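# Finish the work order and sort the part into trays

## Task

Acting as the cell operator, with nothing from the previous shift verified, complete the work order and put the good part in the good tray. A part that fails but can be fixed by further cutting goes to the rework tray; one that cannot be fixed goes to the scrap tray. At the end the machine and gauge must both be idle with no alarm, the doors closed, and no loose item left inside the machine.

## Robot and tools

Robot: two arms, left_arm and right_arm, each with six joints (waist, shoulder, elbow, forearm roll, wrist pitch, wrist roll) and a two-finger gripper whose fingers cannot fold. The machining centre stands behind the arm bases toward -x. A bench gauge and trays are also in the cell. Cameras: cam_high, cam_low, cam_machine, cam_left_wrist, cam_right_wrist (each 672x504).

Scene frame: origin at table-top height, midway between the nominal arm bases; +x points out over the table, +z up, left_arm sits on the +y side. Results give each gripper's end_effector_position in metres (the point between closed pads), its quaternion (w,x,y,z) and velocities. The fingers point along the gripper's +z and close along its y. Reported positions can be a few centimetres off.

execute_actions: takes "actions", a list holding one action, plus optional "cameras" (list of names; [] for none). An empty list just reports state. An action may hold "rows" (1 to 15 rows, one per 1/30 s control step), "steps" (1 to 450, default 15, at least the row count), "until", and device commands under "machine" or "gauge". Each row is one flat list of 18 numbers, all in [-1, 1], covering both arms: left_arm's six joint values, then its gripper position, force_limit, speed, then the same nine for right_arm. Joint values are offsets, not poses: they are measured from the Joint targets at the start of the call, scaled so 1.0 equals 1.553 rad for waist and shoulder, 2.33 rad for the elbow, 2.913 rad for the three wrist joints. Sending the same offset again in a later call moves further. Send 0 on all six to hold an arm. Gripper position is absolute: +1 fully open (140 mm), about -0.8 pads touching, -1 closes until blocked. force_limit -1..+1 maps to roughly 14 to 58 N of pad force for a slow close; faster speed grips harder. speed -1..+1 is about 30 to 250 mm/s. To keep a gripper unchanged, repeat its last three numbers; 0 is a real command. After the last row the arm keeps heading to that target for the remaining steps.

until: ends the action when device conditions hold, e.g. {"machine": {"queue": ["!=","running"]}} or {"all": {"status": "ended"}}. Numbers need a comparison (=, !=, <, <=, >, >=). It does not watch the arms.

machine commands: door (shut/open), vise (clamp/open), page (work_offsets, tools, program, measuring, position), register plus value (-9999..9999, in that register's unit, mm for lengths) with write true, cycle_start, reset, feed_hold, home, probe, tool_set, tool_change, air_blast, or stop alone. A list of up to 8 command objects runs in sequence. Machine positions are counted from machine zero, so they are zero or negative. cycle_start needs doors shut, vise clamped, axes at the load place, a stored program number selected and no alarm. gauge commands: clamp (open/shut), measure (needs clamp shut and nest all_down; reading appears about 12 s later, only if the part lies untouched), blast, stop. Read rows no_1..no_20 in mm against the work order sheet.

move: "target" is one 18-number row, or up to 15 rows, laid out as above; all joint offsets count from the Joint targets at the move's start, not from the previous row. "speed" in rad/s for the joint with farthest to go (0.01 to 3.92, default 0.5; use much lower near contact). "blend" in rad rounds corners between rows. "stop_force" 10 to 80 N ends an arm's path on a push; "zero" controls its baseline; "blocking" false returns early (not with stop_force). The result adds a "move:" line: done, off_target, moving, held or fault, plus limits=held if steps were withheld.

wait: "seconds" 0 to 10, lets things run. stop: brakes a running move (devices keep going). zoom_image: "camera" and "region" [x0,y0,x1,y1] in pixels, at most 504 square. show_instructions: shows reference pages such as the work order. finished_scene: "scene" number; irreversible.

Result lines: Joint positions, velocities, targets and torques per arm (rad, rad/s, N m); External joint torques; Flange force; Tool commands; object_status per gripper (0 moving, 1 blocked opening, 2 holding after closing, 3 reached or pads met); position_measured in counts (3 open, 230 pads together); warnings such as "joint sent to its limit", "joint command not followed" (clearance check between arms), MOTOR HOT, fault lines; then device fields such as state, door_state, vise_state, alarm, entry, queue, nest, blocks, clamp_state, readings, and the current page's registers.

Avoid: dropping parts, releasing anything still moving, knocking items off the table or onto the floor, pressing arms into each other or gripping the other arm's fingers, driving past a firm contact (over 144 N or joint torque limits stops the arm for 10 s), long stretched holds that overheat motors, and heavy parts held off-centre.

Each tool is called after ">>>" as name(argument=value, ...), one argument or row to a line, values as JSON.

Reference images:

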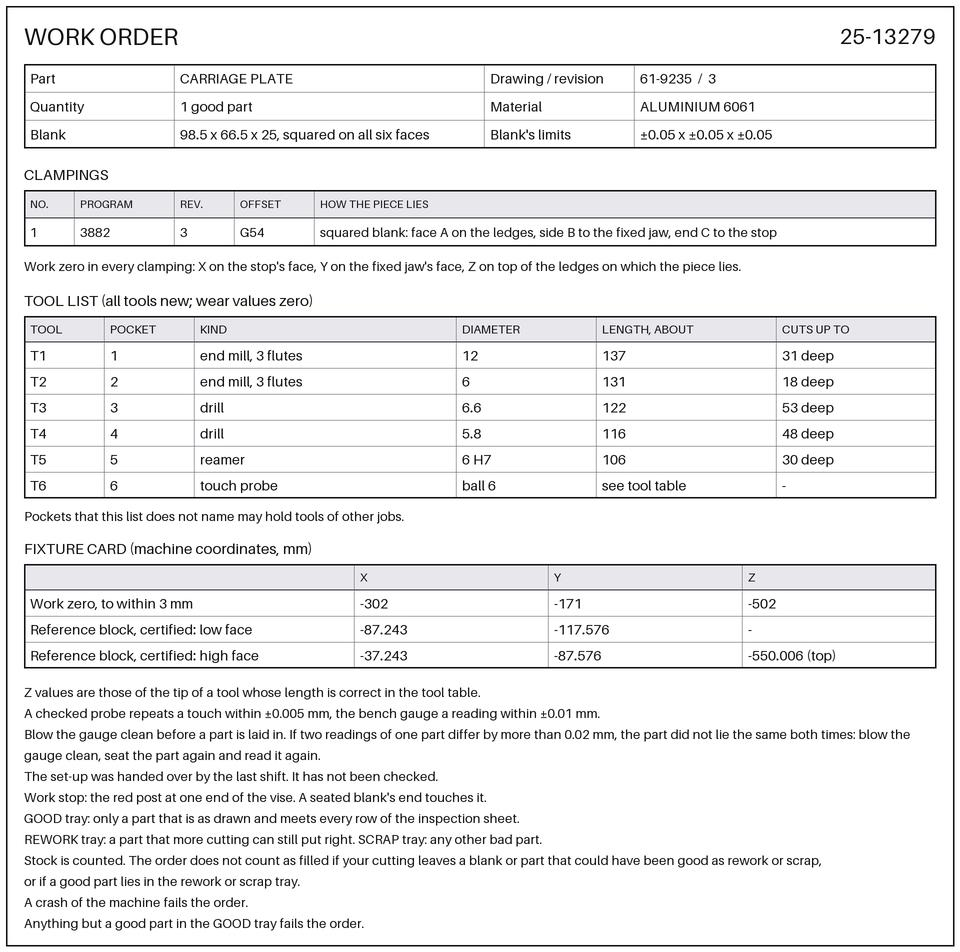

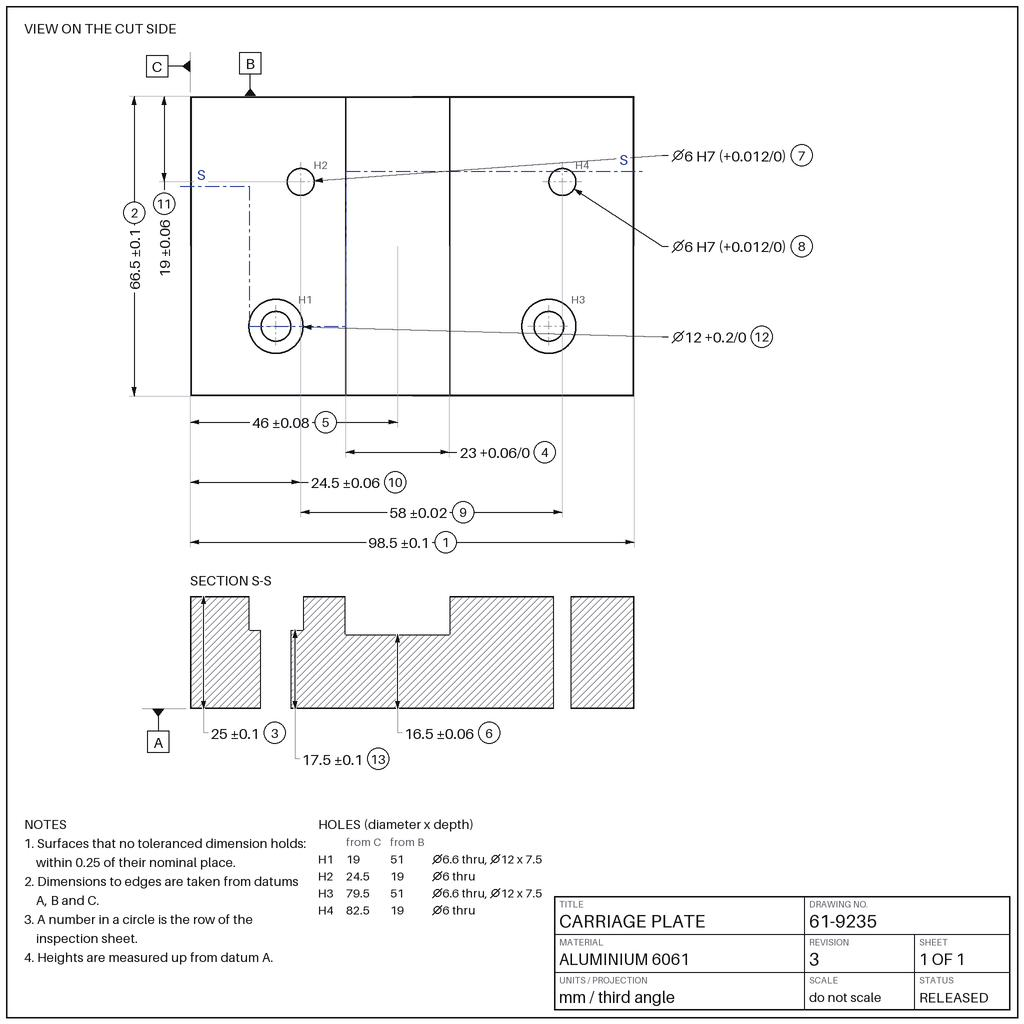

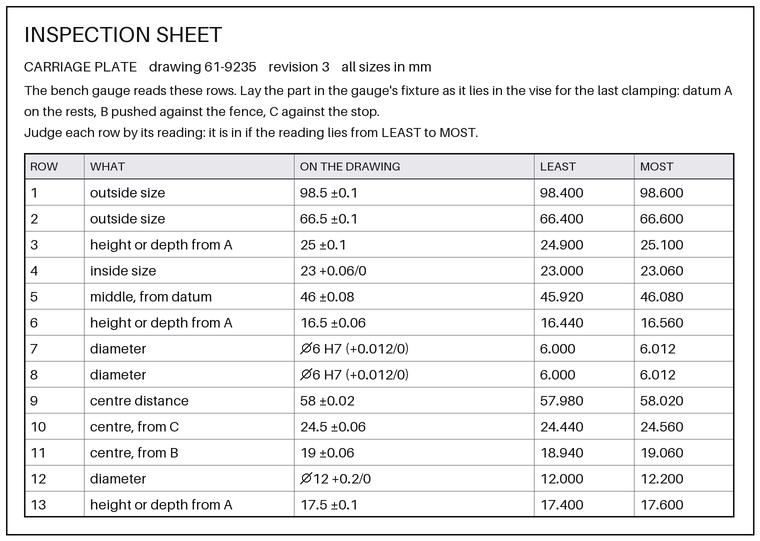

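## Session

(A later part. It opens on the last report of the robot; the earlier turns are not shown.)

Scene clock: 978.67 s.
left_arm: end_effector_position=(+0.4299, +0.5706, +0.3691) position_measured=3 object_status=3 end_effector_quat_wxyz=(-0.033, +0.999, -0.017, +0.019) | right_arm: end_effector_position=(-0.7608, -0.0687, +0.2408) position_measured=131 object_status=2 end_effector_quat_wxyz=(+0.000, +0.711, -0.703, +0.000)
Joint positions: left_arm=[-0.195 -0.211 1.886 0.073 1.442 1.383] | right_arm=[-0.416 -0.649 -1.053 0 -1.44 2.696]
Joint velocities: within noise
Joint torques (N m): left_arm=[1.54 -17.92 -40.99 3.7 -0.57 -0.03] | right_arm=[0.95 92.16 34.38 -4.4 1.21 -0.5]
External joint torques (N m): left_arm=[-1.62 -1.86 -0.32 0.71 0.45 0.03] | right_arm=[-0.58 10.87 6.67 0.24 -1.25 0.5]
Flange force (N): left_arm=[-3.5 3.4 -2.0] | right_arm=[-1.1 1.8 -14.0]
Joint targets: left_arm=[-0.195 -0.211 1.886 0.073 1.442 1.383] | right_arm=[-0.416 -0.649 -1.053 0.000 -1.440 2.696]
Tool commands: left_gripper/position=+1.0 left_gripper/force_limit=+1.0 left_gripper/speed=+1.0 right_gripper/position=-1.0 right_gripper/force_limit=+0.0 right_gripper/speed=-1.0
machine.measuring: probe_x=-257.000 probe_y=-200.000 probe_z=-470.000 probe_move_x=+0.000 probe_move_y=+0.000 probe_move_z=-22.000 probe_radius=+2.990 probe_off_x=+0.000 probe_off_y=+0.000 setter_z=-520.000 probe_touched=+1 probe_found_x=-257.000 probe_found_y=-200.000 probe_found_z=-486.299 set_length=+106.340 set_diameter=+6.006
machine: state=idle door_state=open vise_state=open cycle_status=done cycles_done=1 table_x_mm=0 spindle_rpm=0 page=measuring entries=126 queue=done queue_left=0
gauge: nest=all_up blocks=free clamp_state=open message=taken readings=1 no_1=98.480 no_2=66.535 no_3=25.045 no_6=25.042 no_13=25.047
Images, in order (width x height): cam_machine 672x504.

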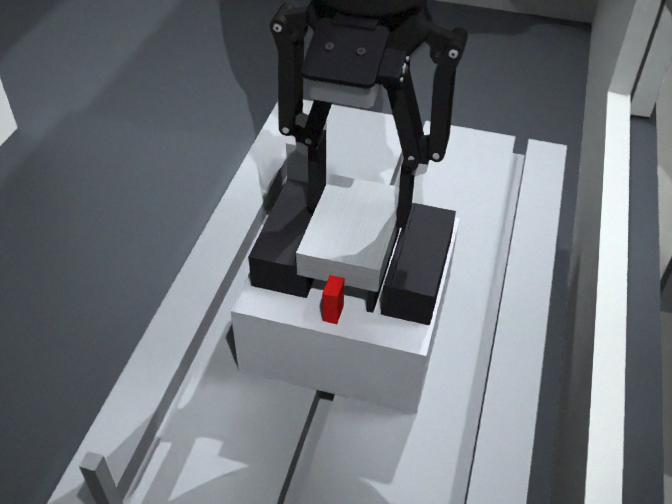

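>>> move(
  target=[
    [0,0,0,0,0,0,1,1,1, 0,0.00544,0.03213,0,-0.0286,0,-1,0,-1],
    [0,0,0,0,0,0,1,1,1, -0.0142,0.2608,-0.1725,0,-0.0010,-0.0076,-1,0,-1],
    [0,0,0,0,0,0,1,1,1, -0.6336,0.5448,-0.3125,0,-0.0398,-0.3330,-1,0,-1],
  ],
  speed=[0.05,0.35,0.5],
  blend=[0.015,0.1,0],
  cameras=["cam_machine","cam_right_wrist"],
)

Scene clock: 988.47 s.
left_arm: end_effector_position=(+0.4299, +0.5706, +0.3691) position_measured=3 object_status=3 end_effector_quat_wxyz=(-0.033, +0.999, -0.017, +0.019) | right_arm: end_effector_position=(+0.0347, -0.0522, +0.4205) position_measured=131 object_status=2 end_effector_quat_wxyz=(-0.001, +0.706, -0.708, -0.001)
Joint positions: left_arm=[-0.195 -0.211 1.886 0.073 1.442 1.383] | right_arm=[-1.4 0.197 -1.782 0 -1.556 1.726]
Joint velocities: within noise
Joint torques (N m): left_arm=[1.86 -17.88 -40.81 3.66 -0.54 -0.03] | right_arm=[-3.17 26.06 43.9 -4.72 0.01 -0.06]
External joint torques (N m): left_arm=[-1.95 -1.95 -0.5 0.75 0.42 0.03] | right_arm=[3.22 -4.98 -2.67 0.49 -0.05 0.06]
Flange force (N): left_arm=[-3.5 4.1 -2.3] | right_arm=[-3.6 7.8 4.8]
Joint targets: left_arm=[-0.195 -0.211 1.886 0.073 1.442 1.383] | right_arm=[-1.400 0.198 -1.782 0.000 -1.556 1.726]
machine.measuring: probe_x=-257.000 probe_y=-200.000 probe_z=-470.000 probe_move_x=+0.000 probe_move_y=+0.000 probe_move_z=-22.000 probe_radius=+2.990 probe_off_x=+0.000 probe_off_y=+0.000 setter_z=-520.000 probe_touched=+1 probe_found_x=-257.000 probe_found_y=-200.000 probe_found_z=-486.299 set_length=+106.340 set_diameter=+6.006
machine: state=idle door_state=open vise_state=open cycle_status=done cycles_done=1 table_x_mm=0 spindle_rpm=0 page=measuring entries=126 queue=done queue_left=0
gauge: nest=all_up blocks=free clamp_state=open message=taken readings=1 no_1=98.480 no_2=66.535 no_3=25.045 no_6=25.042 no_13=25.047
move: done
Images, in order (width x height): cam_machine 672x504, cam_right_wrist 672x504.

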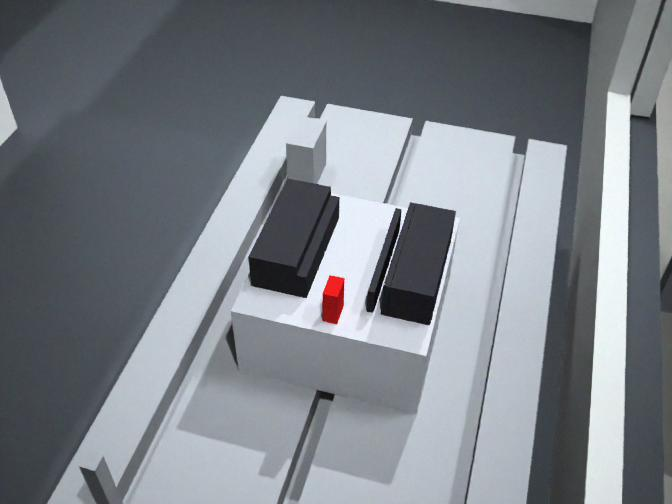

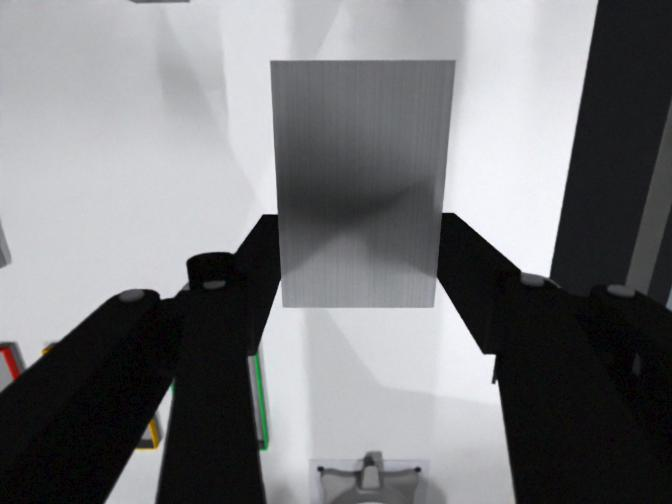

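>>> move(
  target=[
    [0,0,0,0,0,0,1,1,1, -0.61056,-0.3628,0.09139,0,0.11977,-0.33031,-1,0,-1],
    [0,0,0,0,0,0,1,1,1, -0.61056,-0.40501,0.0522,0,0.17362,-0.33031,-1,0,-1],
  ],
  speed=[0.5,0.12],
  cameras=["cam_right_wrist"],
)

>>> move(
  target=[0,0,0,0,0,0,1,1,1, 0,-0.0107,-0.00685,0,0.01117,0,-1,0,-1],
  speed=0.015,
  stop_force=12,
  cameras=["cam_right_wrist","cam_low"],
)

Scene clock: 999.67 s.
left_arm: end_effector_position=(+0.4299, +0.5706, +0.3691) position_measured=3 object_status=3 end_effector_quat_wxyz=(-0.033, +0.999, -0.017, +0.019) | right_arm: end_effector_position=(+0.6232, +0.0059, +0.1051) position_measured=131 object_status=2 end_effector_quat_wxyz=(+0.000, +0.711, -0.703, +0.000)
Joint positions: left_arm=[-0.195 -0.211 1.886 0.073 1.442 1.383] | right_arm=[-2.348 -0.432 -1.66 0 -1.05 0.764]
Joint velocities: within noise
Joint torques (N m): left_arm=[1.73 -18.11 -41 3.6 -0.56 -0.07] | right_arm=[-2.34 86.13 37.67 -4.35 0.09 -0.01]
External joint torques (N m): left_arm=[-1.81 -1.75 -0.33 0.81 0.43 0.06] | right_arm=[1.98 -7.69 -1.96 0.64 -0.14 0.01]
Flange force (N): left_arm=[-3.4 3.8 -2.0] | right_arm=[-6.3 -3.2 7.6]
Joint targets: left_arm=[-0.195 -0.211 1.886 0.073 1.442 1.383] | right_arm=[-2.348 -0.432 -1.660 0.000 -1.050 0.764]
machine.measuring: probe_x=-257.000 probe_y=-200.000 probe_z=-470.000 probe_move_x=+0.000 probe_move_y=+0.000 probe_move_z=-22.000 probe_radius=+2.990 probe_off_x=+0.000 probe_off_y=+0.000 setter_z=-520.000 probe_touched=+1 probe_found_x=-257.000 probe_found_y=-200.000 probe_found_z=-486.299 set_length=+106.340 set_diameter=+6.006
machine: state=idle door_state=open vise_state=open cycle_status=done cycles_done=1 table_x_mm=0 spindle_rpm=0 page=measuring entries=126 queue=done queue_left=0
gauge: nest=all_up blocks=free clamp_state=open message=taken readings=1 no_1=98.480 no_2=66.535 no_3=25.045 no_6=25.042 no_13=25.047
move: done
Images, in order (width x height): cam_right_wrist 672x504.

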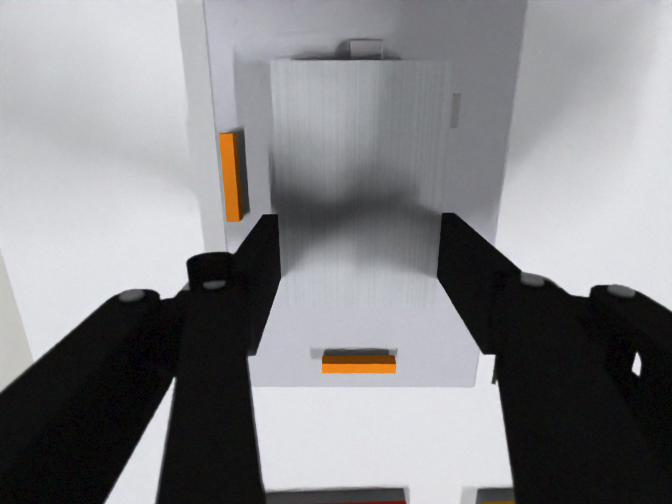

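Scene clock: 1001.33 s.
left_arm: end_effector_position=(+0.4299, +0.5706, +0.3691) position_measured=3 object_status=3 end_effector_quat_wxyz=(-0.033, +0.999, -0.017, +0.019) | right_arm: end_effector_position=(+0.6232, +0.0060, +0.0953) position_measured=131 object_status=2 end_effector_quat_wxyz=(+0.000, +0.711, -0.703, +0.000)
Joint positions: left_arm=[-0.195 -0.211 1.886 0.073 1.442 1.383] | right_arm=[-2.348 -0.44 -1.668 0 -1.034 0.764]
Joint velocities: within noise
Joint torques (N m): left_arm=[1.25 -17.95 -40.92 3.68 -0.55 -0.08] | right_arm=[-4.86 68.45 30.26 -5.48 1.98 -0.02]
External joint torques (N m): left_arm=[-1.34 -1.92 -0.41 0.73 0.44 0.07] | right_arm=[4.63 10.57 5.19 1.8 -2.03 0.02]
Flange force (N): left_arm=[-3.3 2.6 -2.1] | right_arm=[-3.2 5.8 -16.2]
Joint targets: left_arm=[-0.195 -0.211 1.886 0.073 1.442 1.383] | right_arm=[-2.348 -0.440 -1.668 0.000 -1.034 0.764]
machine.measuring: probe_x=-257.000 probe_y=-200.000 probe_z=-470.000 probe_move_x=+0.000 probe_move_y=+0.000 probe_move_z=-22.000 probe_radius=+2.990 probe_off_x=+0.000 probe_off_y=+0.000 setter_z=-520.000 probe_touched=+1 probe_found_x=-257.000 probe_found_y=-200.000 probe_found_z=-486.299 set_length=+106.340 set_diameter=+6.006
machine: state=idle door_state=open vise_state=open cycle_status=done cycles_done=1 table_x_mm=0 spindle_rpm=0 page=measuring entries=126 queue=done queue_left=0
gauge: nest=some_down blocks=free clamp_state=open message=taken readings=1 no_1=98.480 no_2=66.535 no_3=25.045 no_6=25.042 no_13=25.047
move: contact (right_arm); right_arm: the wrist pitch is farthest, 0.017 rad from its target
Images, in order (width x height): cam_low 672x504, cam_right_wrist 672x504.

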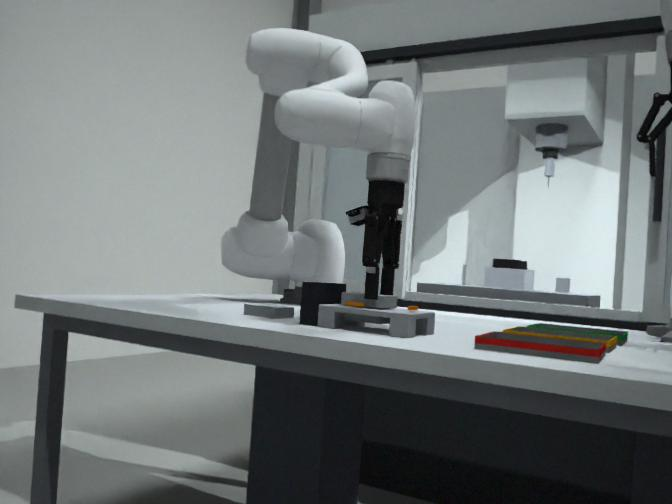

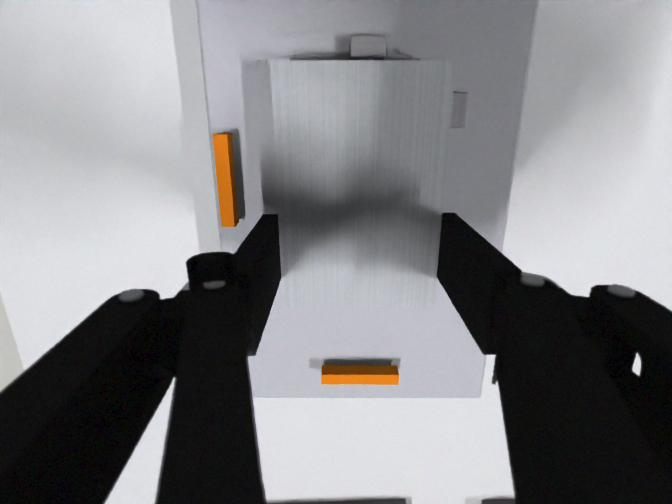

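>>> move(
  target=[0,0,0,0,0,0,1,1,1, 0,0,0,0,0,0,0.15,0,-1],
  cameras=[],
)

>>> move(
  target=[0,0,0,0,0,0,1,1,1, 0,0.048,0.0425,0,-0.05942,0,0.15,0,-1],
  speed=0.08,
  cameras=[],
)

>>> execute_actions(
  actions=[
    {"gauge":{"clamp":"shut"}, "steps": 150, "until":{"gauge":{"clamp_state":"shut"}}},
  ],
  cameras=["cam_right_wrist"],
)

>>> execute_actions(
  actions=[
    {"gauge":{"measure":true}, "steps": 420, "until":{"gauge":{"readings":[">",1]}}},
  ],
  cameras=[],
)

Scene clock: 1008.03 s.
left_arm: end_effector_position=(+0.4299, +0.5706, +0.3691) position_measured=3 object_status=3 end_effector_quat_wxyz=(-0.033, +0.999, -0.017, +0.019) | right_arm: end_effector_position=(+0.6232, +0.0060, +0.0953) position_measured=110 object_status=0 end_effector_quat_wxyz=(+0.000, +0.711, -0.703, +0.000)
Joint positions: left_arm=[-0.195 -0.211 1.886 0.073 1.442 1.383] | right_arm=[-2.348 -0.44 -1.668 0 -1.034 0.764]
Joint velocities: within noise
Joint torques (N m): left_arm=[1.79 -17.67 -41.06 3.7 -0.51 -0.07] | right_arm=[-2.02 82.05 35.68 -4.31 -0.02 0.05]
External joint torques (N m): left_arm=[-1.88 -2.17 -0.26 0.71 0.39 0.07] | right_arm=[1.7 -3.11 -0.25 0.63 -0.03 -0.05]
Flange force (N): left_arm=[-4.2 3.8 -1.9] | right_arm=[-4.1 -1.3 2.7]
Joint targets: left_arm=[-0.195 -0.211 1.886 0.073 1.442 1.383] | right_arm=[-2.348 -0.440 -1.668 0.000 -1.034 0.764]
machine.measuring: probe_x=-257.000 probe_y=-200.000 probe_z=-470.000 probe_move_x=+0.000 probe_move_y=+0.000 probe_move_z=-22.000 probe_radius=+2.990 probe_off_x=+0.000 probe_off_y=+0.000 setter_z=-520.000 probe_touched=+1 probe_found_x=-257.000 probe_found_y=-200.000 probe_found_z=-486.299 set_length=+106.340 set_diameter=+6.006
machine: state=idle door_state=open vise_state=open cycle_status=done cycles_done=1 table_x_mm=0 spindle_rpm=0 page=measuring entries=126 queue=done queue_left=0
gauge: nest=some_down blocks=free clamp_state=open message=taken readings=1 no_1=98.480 no_2=66.535 no_3=25.045 no_6=25.042 no_13=25.047
move: done
No camera images: "cameras" was empty.

Scene clock: 1010.57 s.
left_arm: end_effector_position=(+0.4299, +0.5706, +0.3691) position_measured=3 object_status=3 end_effector_quat_wxyz=(-0.033, +0.999, -0.017, +0.019) | right_arm: end_effector_position=(+0.6231, +0.0058, +0.2006) position_measured=110 object_status=3 end_effector_quat_wxyz=(+0.000, +0.711, -0.703, +0.000)
Joint positions: left_arm=[-0.195 -0.211 1.886 0.073 1.442 1.383] | right_arm=[-2.348 -0.365 -1.569 0 -1.207 0.764]
Joint velocities: within noise
Joint torques (N m): left_arm=[1.75 -17.9 -40.99 3.71 -0.52 -0.1] | right_arm=[-2.1 79.33 39.3 -4.53 -0.2 0.05]
External joint torques (N m): left_arm=[-1.83 -1.91 -0.32 0.7 0.4 0.09] | right_arm=[1.92 -4.18 -0.73 0.53 0.16 -0.05]
Flange force (N): left_arm=[-3.6 3.7 -2.0] | right_arm=[-4.9 -1.8 3.5]
Joint targets: left_arm=[-0.195 -0.211 1.886 0.073 1.442 1.383] | right_arm=[-2.348 -0.365 -1.569 0.000 -1.207 0.764]
machine.measuring: probe_x=-257.000 probe_y=-200.000 probe_z=-470.000 probe_move_x=+0.000 probe_move_y=+0.000 probe_move_z=-22.000 probe_radius=+2.990 probe_off_x=+0.000 probe_off_y=+0.000 setter_z=-520.000 probe_touched=+1 probe_found_x=-257.000 probe_found_y=-200.000 probe_found_z=-486.299 set_length=+106.340 set_diameter=+6.006
machine: state=idle door_state=open vise_state=open cycle_status=done cycles_done=1 table_x_mm=0 spindle_rpm=0 page=measuring entries=126 queue=done queue_left=0
gauge: nest=some_down blocks=free clamp_state=open message=taken readings=1 no_1=98.480 no_2=66.535 no_3=25.045 no_6=25.042 no_13=25.047
move: done
No camera images: "cameras" was empty.

Scene clock: 1014.00 s.
left_arm: end_effector_position=(+0.4299, +0.5706, +0.3691) position_measured=3 object_status=3 end_effector_quat_wxyz=(-0.033, +0.999, -0.017, +0.019) | right_arm: end_effector_position=(+0.6231, +0.0058, +0.2007) position_measured=110 object_status=3 end_effector_quat_wxyz=(+0.000, +0.711, -0.703, +0.000)
Joint positions: left_arm=[-0.195 -0.211 1.886 0.073 1.442 1.383] | right_arm=[-2.348 -0.365 -1.569 0 -1.207 0.764]
Joint velocities: within noise
Joint torques (N m): left_arm=[1.63 -17.93 -40.97 3.7 -0.54 -0.07] | right_arm=[-2.07 78.72 38.7 -4.6 0 -0.01]
External joint torques (N m): left_arm=[-1.74 -1.87 -0.35 0.71 0.42 0.07] | right_arm=[1.77 -3.25 -0.04 0.59 -0.04 0.01]
Flange force (N): left_arm=[-3.5 3.6 -2.1] | right_arm=[-4.9 -2.0 1.8]
Joint targets: left_arm=[-0.195 -0.211 1.886 0.073 1.442 1.383] | right_arm=[-2.348 -0.365 -1.569 0.000 -1.207 0.764]
Tool commands: left_gripper/position=+1.0 left_gripper/force_limit=+1.0 left_gripper/speed=+1.0 right_gripper/position=+0.15 right_gripper/force_limit=+0.0 right_gripper/speed=-1.0
machine.measuring: probe_x=-257.000 probe_y=-200.000 probe_z=-470.000 probe_move_x=+0.000 probe_move_y=+0.000 probe_move_z=-22.000 probe_radius=+2.990 probe_off_x=+0.000 probe_off_y=+0.000 setter_z=-520.000 probe_touched=+1 probe_found_x=-257.000 probe_found_y=-200.000 probe_found_z=-486.299 set_length=+106.340 set_diameter=+6.006
machine: state=idle door_state=open vise_state=open cycle_status=done cycles_done=1 table_x_mm=0 spindle_rpm=0 page=measuring entries=126 queue=done queue_left=0
gauge: nest=all_down blocks=all clamp_state=shut message=taken readings=1 no_1=98.480 no_2=66.535 no_3=25.045 no_6=25.042 no_13=25.047
Images, in order (width x height): cam_right_wrist 672x504.

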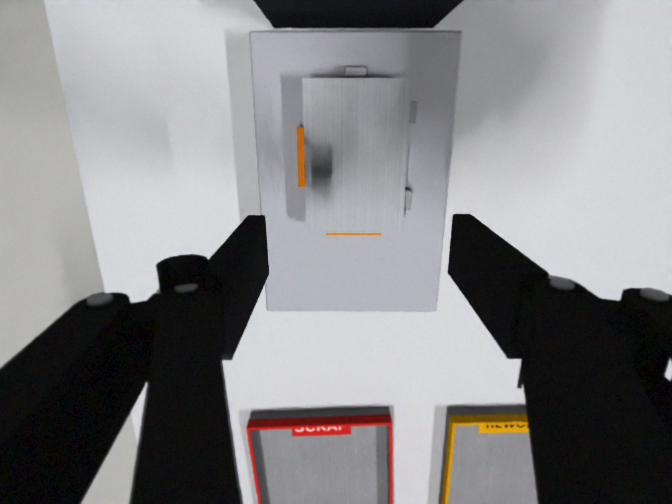

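Scene clock: 1026.20 s.
left_arm: end_effector_position=(+0.4299, +0.5706, +0.3691) position_measured=3 object_status=3 end_effector_quat_wxyz=(-0.033, +0.999, -0.017, +0.019) | right_arm: end_effector_position=(+0.6231, +0.0058, +0.2007) position_measured=110 object_status=3 end_effector_quat_wxyz=(+0.000, +0.711, -0.703, +0.000)
Joint positions: left_arm=[-0.195 -0.211 1.886 0.073 1.442 1.383] | right_arm=[-2.348 -0.365 -1.569 0 -1.207 0.764]
Joint velocities: within noise
Joint torques (N m): left_arm=[1.69 -17.76 -40.99 3.65 -0.53 -0.08] | right_arm=[-2.39 78.07 38.83 -4.51 -0.01 -0.04]
External joint torques (N m): left_arm=[-1.77 -2.05 -0.33 0.76 0.41 0.08] | right_arm=[2.03 -2.95 -0.26 0.5 -0.04 0.04]
Flange force (N): left_arm=[-3.8 3.6 -2.0] | right_arm=[-4.6 -1.0 1.9]
Joint targets: left_arm=[-0.195 -0.211 1.886 0.073 1.442 1.383] | right_arm=[-2.348 -0.365 -1.569 0.000 -1.207 0.764]
Tool commands: left_gripper/position=+1.0 left_gripper/force_limit=+1.0 left_gripper/speed=+1.0 right_gripper/position=+0.15 right_gripper/force_limit=+0.0 right_gripper/speed=-1.0
machine.measuring: probe_x=-257.000 probe_y=-200.000 probe_z=-470.000 probe_move_x=+0.000 probe_move_y=+0.000 probe_move_z=-22.000 probe_radius=+2.990 probe_off_x=+0.000 probe_off_y=+0.000 setter_z=-520.000 probe_touched=+1 probe_found_x=-257.000 probe_found_y=-200.000 probe_found_z=-486.299 set_length=+106.340 set_diameter=+6.006
machine: state=idle door_state=open vise_state=open cycle_status=done cycles_done=1 table_x_mm=0 spindle_rpm=0 page=measuring entries=126 queue=done queue_left=0
gauge: nest=all_down blocks=all clamp_state=shut message=taken readings=2 no_1=98.480 no_2=66.536 no_3=25.046 no_4=23.025 no_5=45.997 no_6=16.481 no_7=6.006 no_8=6.006 no_9=58.001 no_10=24.497 no_11=19.014 no_12=12.099 no_13=17.473
No camera images: "cameras" was empty.

>>> execute_actions(
  actions=[
    {"gauge":{"clamp":"open"},"machine":[{"vise":"clamp"},{"door":"shut"}], "steps": 150, "until":{"all":{"status":"ended"}}},
  ],
  cameras=["cam_right_wrist","cam_high"],
)

Scene clock: 1031.90 s.
left_arm: end_effector_position=(+0.4299, +0.5706, +0.3691) position_measured=3 object_status=3 end_effector_quat_wxyz=(-0.033, +0.999, -0.017, +0.019) | right_arm: end_effector_position=(+0.6231, +0.0058, +0.2007) position_measured=110 object_status=3 end_effector_quat_wxyz=(+0.000, +0.711, -0.703, +0.000)
Joint positions: left_arm=[-0.195 -0.211 1.886 0.073 1.442 1.383] | right_arm=[-2.348 -0.365 -1.569 0 -1.207 0.764]
Joint velocities: within noise
Joint torques (N m): left_arm=[1.58 -17.64 -40.99 3.69 -0.57 -0.09] | right_arm=[-2.37 79.02 38.93 -4.46 0 0.01]
External joint torques (N m): left_arm=[-1.67 -2.17 -0.32 0.72 0.45 0.08] | right_arm=[2 -3.97 -0.41 0.46 -0.05 -0.01]
Flange force (N): left_arm=[-4.0 3.3 -2.1] | right_arm=[-5.3 -2.0 2.6]
Joint targets: left_arm=[-0.195 -0.211 1.886 0.073 1.442 1.383] | right_arm=[-2.348 -0.365 -1.569 0.000 -1.207 0.764]
Tool commands: left_gripper/position=+1.0 left_gripper/force_limit=+1.0 left_gripper/speed=+1.0 right_gripper/position=+0.15 right_gripper/force_limit=+0.0 right_gripper/speed=-1.0
machine.measuring: probe_x=-257.000 probe_y=-200.000 probe_z=-470.000 probe_move_x=+0.000 probe_move_y=+0.000 probe_move_z=-22.000 probe_radius=+2.990 probe_off_x=+0.000 probe_off_y=+0.000 setter_z=-520.000 probe_touched=+1 probe_found_x=-257.000 probe_found_y=-200.000 probe_found_z=-486.299 set_length=+106.340 set_diameter=+6.006
machine: state=idle door_state=shut vise_state=closed_empty cycle_status=done cycles_done=1 table_x_mm=0 spindle_rpm=0 page=measuring entries=126 queue=done queue_left=0
gauge: nest=all_down blocks=all clamp_state=between message=taken readings=2 no_1=98.480 no_2=66.536 no_3=25.046 no_4=23.025 no_5=45.997 no_6=16.481 no_7=6.006 no_8=6.006 no_9=58.001 no_10=24.497 no_11=19.014 no_12=12.099 no_13=17.473
Images, in order (width x height): cam_high 672x504, cam_right_wrist 672x504.

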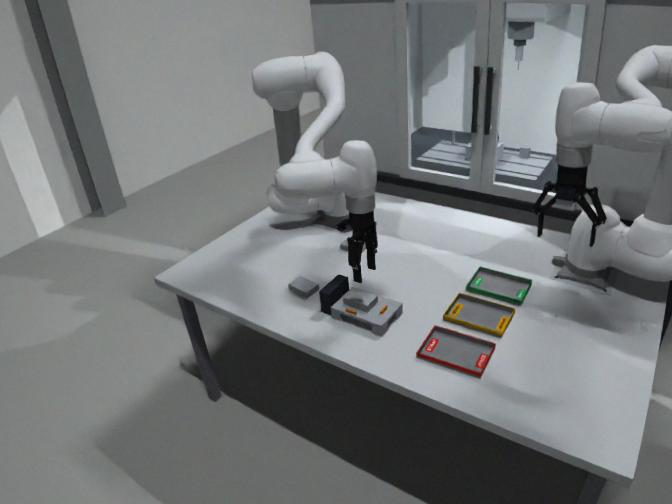

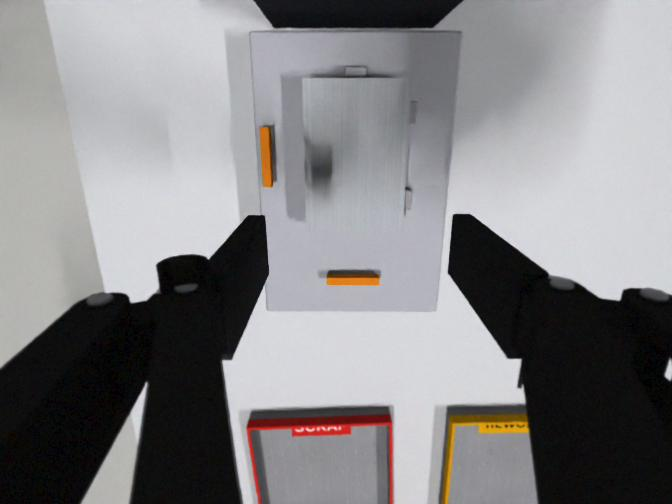

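>>> move(
  target=[0,0,0,0,0,0,1,1,1, 0.001,-0.0444,-0.04537,0,0.05997,0.0005,0.15,0,-1],
  speed=0.1,
  cameras=[],
)

>>> move(
  target=[0,0,0,0,0,0,1,1,1, 0,0,0,0,0,0,-1,0,-1],
  cameras=["cam_right_wrist"],
)

Scene clock: 1039.80 s.
left_arm: end_effector_position=(+0.4299, +0.5706, +0.3691) position_measured=3 object_status=3 end_effector_quat_wxyz=(-0.033, +0.999, -0.017, +0.019) | right_arm: end_effector_position=(+0.6201, +0.0045, +0.0963) position_measured=110 object_status=3 end_effector_quat_wxyz=(+0.000, +0.711, -0.703, +0.000)
Joint positions: left_arm=[-0.195 -0.211 1.886 0.073 1.442 1.383] | right_arm=[-2.347 -0.434 -1.674 0 -1.033 0.765]
Joint velocities: within noise
Joint torques (N m): left_arm=[1.51 -18.05 -40.97 3.66 -0.55 -0.07] | right_arm=[-2.05 82.32 35.21 -4.23 -0.03 -0.05]
External joint torques (N m): left_arm=[-1.62 -1.69 -0.33 0.74 0.43 0.07] | right_arm=[1.66 -3.72 0.27 0.55 -0.02 0.05]
Flange force (N): left_arm=[-3.2 3.3 -2.0] | right_arm=[-5.5 -2.8 2.8]
Joint targets: left_arm=[-0.195 -0.211 1.886 0.073 1.442 1.383] | right_arm=[-2.347 -0.434 -1.674 0.000 -1.033 0.765]
machine.measuring: probe_x=-257.000 probe_y=-200.000 probe_z=-470.000 probe_move_x=+0.000 probe_move_y=+0.000 probe_move_z=-22.000 probe_radius=+2.990 probe_off_x=+0.000 probe_off_y=+0.000 setter_z=-520.000 probe_touched=+1 probe_found_x=-257.000 probe_found_y=-200.000 probe_found_z=-486.299 set_length=+106.340 set_diameter=+6.006
machine: state=idle door_state=shut vise_state=closed_empty cycle_status=done cycles_done=1 table_x_mm=0 spindle_rpm=0 page=measuring entries=126 queue=done queue_left=0
gauge: nest=all_down blocks=all clamp_state=open message=taken readings=2 no_1=98.480 no_2=66.536 no_3=25.046 no_4=23.025 no_5=45.997 no_6=16.481 no_7=6.006 no_8=6.006 no_9=58.001 no_10=24.497 no_11=19.014 no_12=12.099 no_13=17.473
move: done
No camera images: "cameras" was empty.

Scene clock: 1040.70 s.
left_arm: end_effector_position=(+0.4299, +0.5706, +0.3691) position_measured=3 object_status=3 end_effector_quat_wxyz=(-0.033, +0.999, -0.017, +0.019) | right_arm: end_effector_position=(+0.6201, +0.0045, +0.0962) position_measured=131 object_status=0 end_effector_quat_wxyz=(+0.000, +0.711, -0.703, +0.000)
Joint positions: left_arm=[-0.195 -0.211 1.886 0.073 1.442 1.383] | right_arm=[-2.347 -0.434 -1.674 0 -1.033 0.765]
Joint velocities: within noise
Joint torques (N m): left_arm=[1.73 -17.72 -41.03 3.69 -0.57 -0.06] | right_arm=[0.98 64.74 27.09 -3.5 1.53 -0.61]
External joint torques (N m): left_arm=[-1.83 -2.13 -0.29 0.72 0.45 0.05] | right_arm=[-1.13 14.25 8.51 -0.2 -1.58 0.61]
Flange force (N): left_arm=[-4.1 3.7 -2.1] | right_arm=[0.7 -0.2 -21.2]
Joint targets: left_arm=[-0.195 -0.211 1.886 0.073 1.442 1.383] | right_arm=[-2.347 -0.434 -1.674 0.000 -1.033 0.765]
machine.measuring: probe_x=-257.000 probe_y=-200.000 probe_z=-470.000 probe_move_x=+0.000 probe_move_y=+0.000 probe_move_z=-22.000 probe_radius=+2.990 probe_off_x=+0.000 probe_off_y=+0.000 setter_z=-520.000 probe_touched=+1 probe_found_x=-257.000 probe_found_y=-200.000 probe_found_z=-486.299 set_length=+106.340 set_diameter=+6.006
machine: state=idle door_state=shut vise_state=closed_empty cycle_status=done cycles_done=1 table_x_mm=0 spindle_rpm=0 page=measuring entries=126 queue=done queue_left=0
gauge: nest=all_down blocks=all clamp_state=open message=taken readings=2 no_1=98.480 no_2=66.536 no_3=25.046 no_4=23.025 no_5=45.997 no_6=16.481 no_7=6.006 no_8=6.006 no_9=58.001 no_10=24.497 no_11=19.014 no_12=12.099 no_13=17.473
move: done
Images, in order (width x height): cam_right_wrist 672x504.

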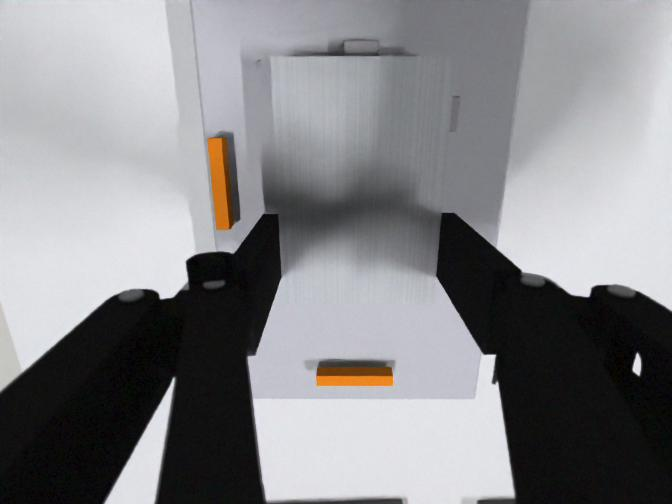

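>>> move(
  target=[
    [0,0,0,0,0,0,1,1,1, 0,0.0444,0.04537,0,-0.05997,0,-1,0,-1],
    [0,0,0,0,0,0,1,1,1, 0.39646,-0.05345,0.18275,0,-0.11768,0.2116,-1,0,-1],
  ],
  speed=[0.12,0.4],
  blend=[0.02,0],
  cameras=["cam_high","cam_right_wrist","cam_left_wrist"],
)

Scene clock: 1050.37 s.
left_arm: end_effector_position=(+0.4299, +0.5706, +0.3691) position_measured=3 object_status=3 end_effector_quat_wxyz=(-0.033, +0.999, -0.017, +0.019) | right_arm: end_effector_position=(+0.2531, +0.3451, +0.2507) position_measured=131 object_status=2 end_effector_quat_wxyz=(+0.000, +0.711, -0.703, +0.000)
Joint positions: left_arm=[-0.195 -0.211 1.886 0.073 1.442 1.383] | right_arm=[-1.731 -0.517 -1.249 0 -1.375 1.382]
Joint velocities: within noise
Joint torques (N m): left_arm=[1.28 -17.92 -40.91 3.69 -0.53 -0.1] | right_arm=[0.45 98.51 42.85 -4.77 -0.04 0.18]
External joint torques (N m): left_arm=[-1.38 -1.87 -0.4 0.71 0.41 0.1] | right_arm=[-0.79 -6.88 -2.22 0.57 -0.03 -0.18]
Flange force (N): left_arm=[-3.3 2.7 -2.1] | right_arm=[-5.4 -2.4 5.1]
Joint targets: left_arm=[-0.195 -0.211 1.886 0.073 1.442 1.383] | right_arm=[-1.731 -0.517 -1.249 0.000 -1.375 1.382]
machine.measuring: probe_x=-257.000 probe_y=-200.000 probe_z=-470.000 probe_move_x=+0.000 probe_move_y=+0.000 probe_move_z=-22.000 probe_radius=+2.990 probe_off_x=+0.000 probe_off_y=+0.000 setter_z=-520.000 probe_touched=+1 probe_found_x=-257.000 probe_found_y=-200.000 probe_found_z=-486.299 set_length=+106.340 set_diameter=+6.006
machine: state=idle door_state=shut vise_state=closed_empty cycle_status=done cycles_done=1 table_x_mm=0 spindle_rpm=0 page=measuring entries=126 queue=done queue_left=0
gauge: nest=all_up blocks=free clamp_state=open message=taken readings=2 no_1=98.480 no_2=66.536 no_3=25.046 no_4=23.025 no_5=45.997 no_6=16.481 no_7=6.006 no_8=6.006 no_9=58.001 no_10=24.497 no_11=19.014 no_12=12.099 no_13=17.473
move: done
Images, in order (width x height): cam_high 672x504, cam_left_wrist 672x504, cam_right_wrist 672x504.

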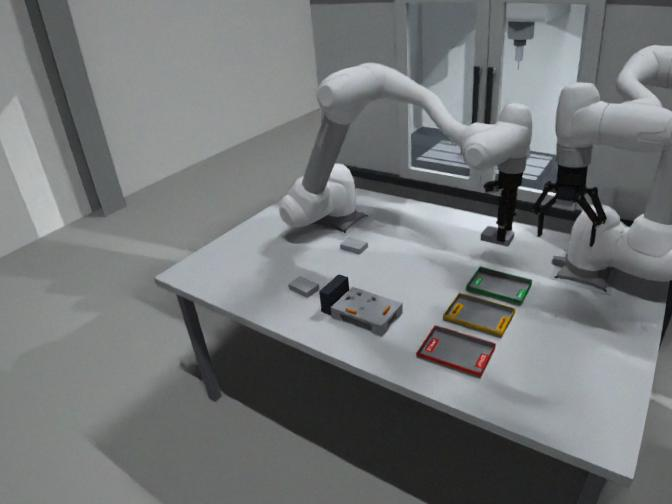

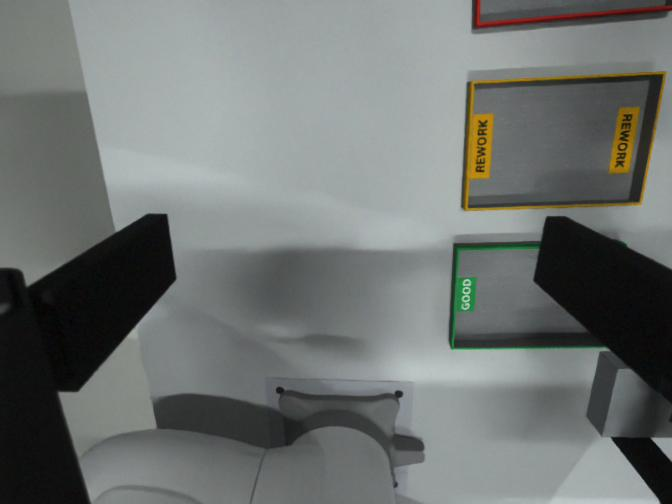

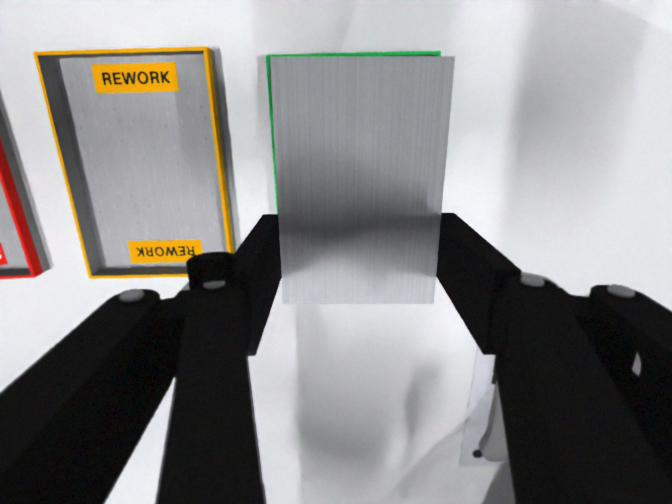

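>>> move(
  target=[
    [0,0,0,0,0,0,1,1,1, 0.0053,-0.0491,-0.02704,0,0.04779,0.0028,-1,0,-1],
    [0,0,0,0,0,0,1,1,1, 0.0053,-0.0751,-0.05164,0,0.08135,0.0028,-1,0,-1],
  ],
  speed=[0.15,0.1],
  cameras=["cam_right_wrist"],
)

>>> move(
  target=[0,0,0,0,0,0,1,1,1, 0,-0.0213,-0.01376,0,0.02237,0,-1,0,-1],
  speed=0.02,
  stop_force=12,
  cameras=["cam_right_wrist","cam_left_wrist"],
)

Scene clock: 1065.40 s.
left_arm: end_effector_position=(+0.4299, +0.5706, +0.3691) position_measured=3 object_status=3 end_effector_quat_wxyz=(-0.033, +0.999, -0.017, +0.019) | right_arm: end_effector_position=(+0.2494, +0.3663, +0.0858) position_measured=131 object_status=2 end_effector_quat_wxyz=(+0.000, +0.711, -0.703, +0.000)
Joint positions: left_arm=[-0.195 -0.211 1.886 0.073 1.442 1.383] | right_arm=[-1.723 -0.634 -1.369 0 -1.139 1.39]
Joint velocities: within noise
Joint torques (N m): left_arm=[1.57 -17.87 -41.01 3.67 -0.49 -0.1] | right_arm=[-1.85 105.97 40.49 -4.45 -0.21 -0.07]
External joint torques (N m): left_arm=[-1.66 -1.98 -0.33 0.74 0.37 0.1] | right_arm=[1.61 -8.11 -3.07 0.59 0.15 0.07]
Flange force (N): left_arm=[-3.7 3.3 -1.9] | right_arm=[-4.3 1.0 8.2]
Joint targets: left_arm=[-0.195 -0.211 1.886 0.073 1.442 1.383] | right_arm=[-1.723 -0.634 -1.369 0.000 -1.138 1.390]
machine.measuring: probe_x=-257.000 probe_y=-200.000 probe_z=-470.000 probe_move_x=+0.000 probe_move_y=+0.000 probe_move_z=-22.000 probe_radius=+2.990 probe_off_x=+0.000 probe_off_y=+0.000 setter_z=-520.000 probe_touched=+1 probe_found_x=-257.000 probe_found_y=-200.000 probe_found_z=-486.299 set_length=+106.340 set_diameter=+6.006
machine: state=idle door_state=shut vise_state=closed_empty cycle_status=done cycles_done=1 table_x_mm=0 spindle_rpm=0 page=measuring entries=126 queue=done queue_left=0
gauge: nest=all_up blocks=free clamp_state=open message=taken readings=2 no_1=98.480 no_2=66.536 no_3=25.046 no_4=23.025 no_5=45.997 no_6=16.481 no_7=6.006 no_8=6.006 no_9=58.001 no_10=24.497 no_11=19.014 no_12=12.099 no_13=17.473
move: done
Images, in order (width x height): cam_right_wrist 672x504.

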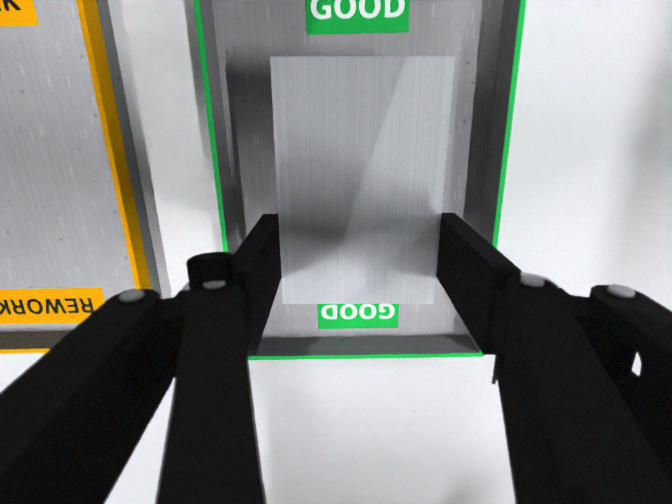

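Scene clock: 1068.70 s.
left_arm: end_effector_position=(+0.4299, +0.5706, +0.3691) position_measured=3 object_status=3 end_effector_quat_wxyz=(-0.033, +0.999, -0.017, +0.019) | right_arm: end_effector_position=(+0.2494, +0.3666, +0.0489) position_measured=131 object_status=2 end_effector_quat_wxyz=(+0.000, +0.711, -0.703, +0.000)
Joint positions: left_arm=[-0.195 -0.211 1.886 0.073 1.442 1.383] | right_arm=[-1.723 -0.661 -1.395 0 -1.085 1.39]
Joint velocities: within noise
Joint torques (N m): left_arm=[1.64 -18.17 -41.13 3.72 -0.59 -0.07] | right_arm=[-1.79 87.38 30.09 -4.13 1.45 0.01]
External joint torques (N m): left_arm=[-1.71 -1.67 -0.2 0.7 0.47 0.07] | right_arm=[1.34 12.07 6.38 0.37 -1.51 -0.01]
Flange force (N): left_arm=[-3.4 3.5 -1.8] | right_arm=[-0.8 1.4 -15.7]
Joint targets: left_arm=[-0.195 -0.211 1.886 0.073 1.442 1.383] | right_arm=[-1.723 -0.661 -1.395 0.000 -1.085 1.390]
machine.measuring: probe_x=-257.000 probe_y=-200.000 probe_z=-470.000 probe_move_x=+0.000 probe_move_y=+0.000 probe_move_z=-22.000 probe_radius=+2.990 probe_off_x=+0.000 probe_off_y=+0.000 setter_z=-520.000 probe_touched=+1 probe_found_x=-257.000 probe_found_y=-200.000 probe_found_z=-486.299 set_length=+106.340 set_diameter=+6.006
machine: state=idle door_state=shut vise_state=closed_empty cycle_status=done cycles_done=1 table_x_mm=0 spindle_rpm=0 page=measuring entries=126 queue=done queue_left=0
gauge: nest=all_up blocks=free clamp_state=open message=taken readings=2 no_1=98.480 no_2=66.536 no_3=25.046 no_4=23.025 no_5=45.997 no_6=16.481 no_7=6.006 no_8=6.006 no_9=58.001 no_10=24.497 no_11=19.014 no_12=12.099 no_13=17.473
move: contact (right_arm); right_arm: the wrist pitch is farthest, 0.012 rad from its target
Images, in order (width x height): cam_left_wrist 672x504, cam_right_wrist 672x504.

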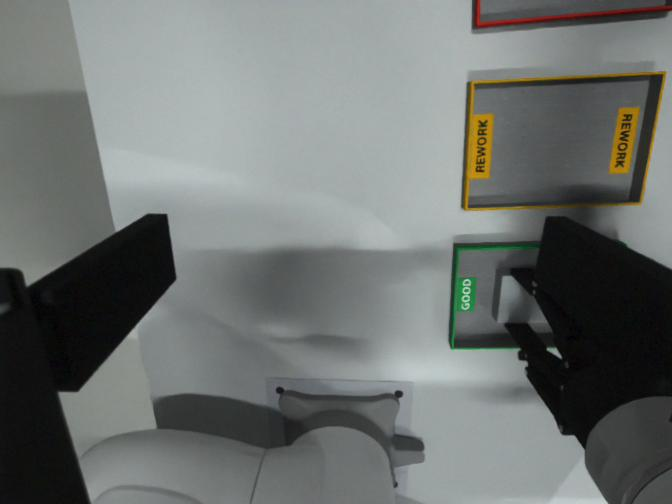

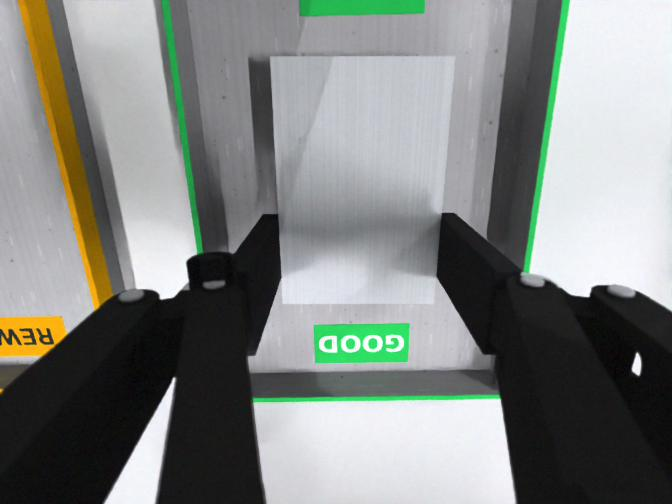

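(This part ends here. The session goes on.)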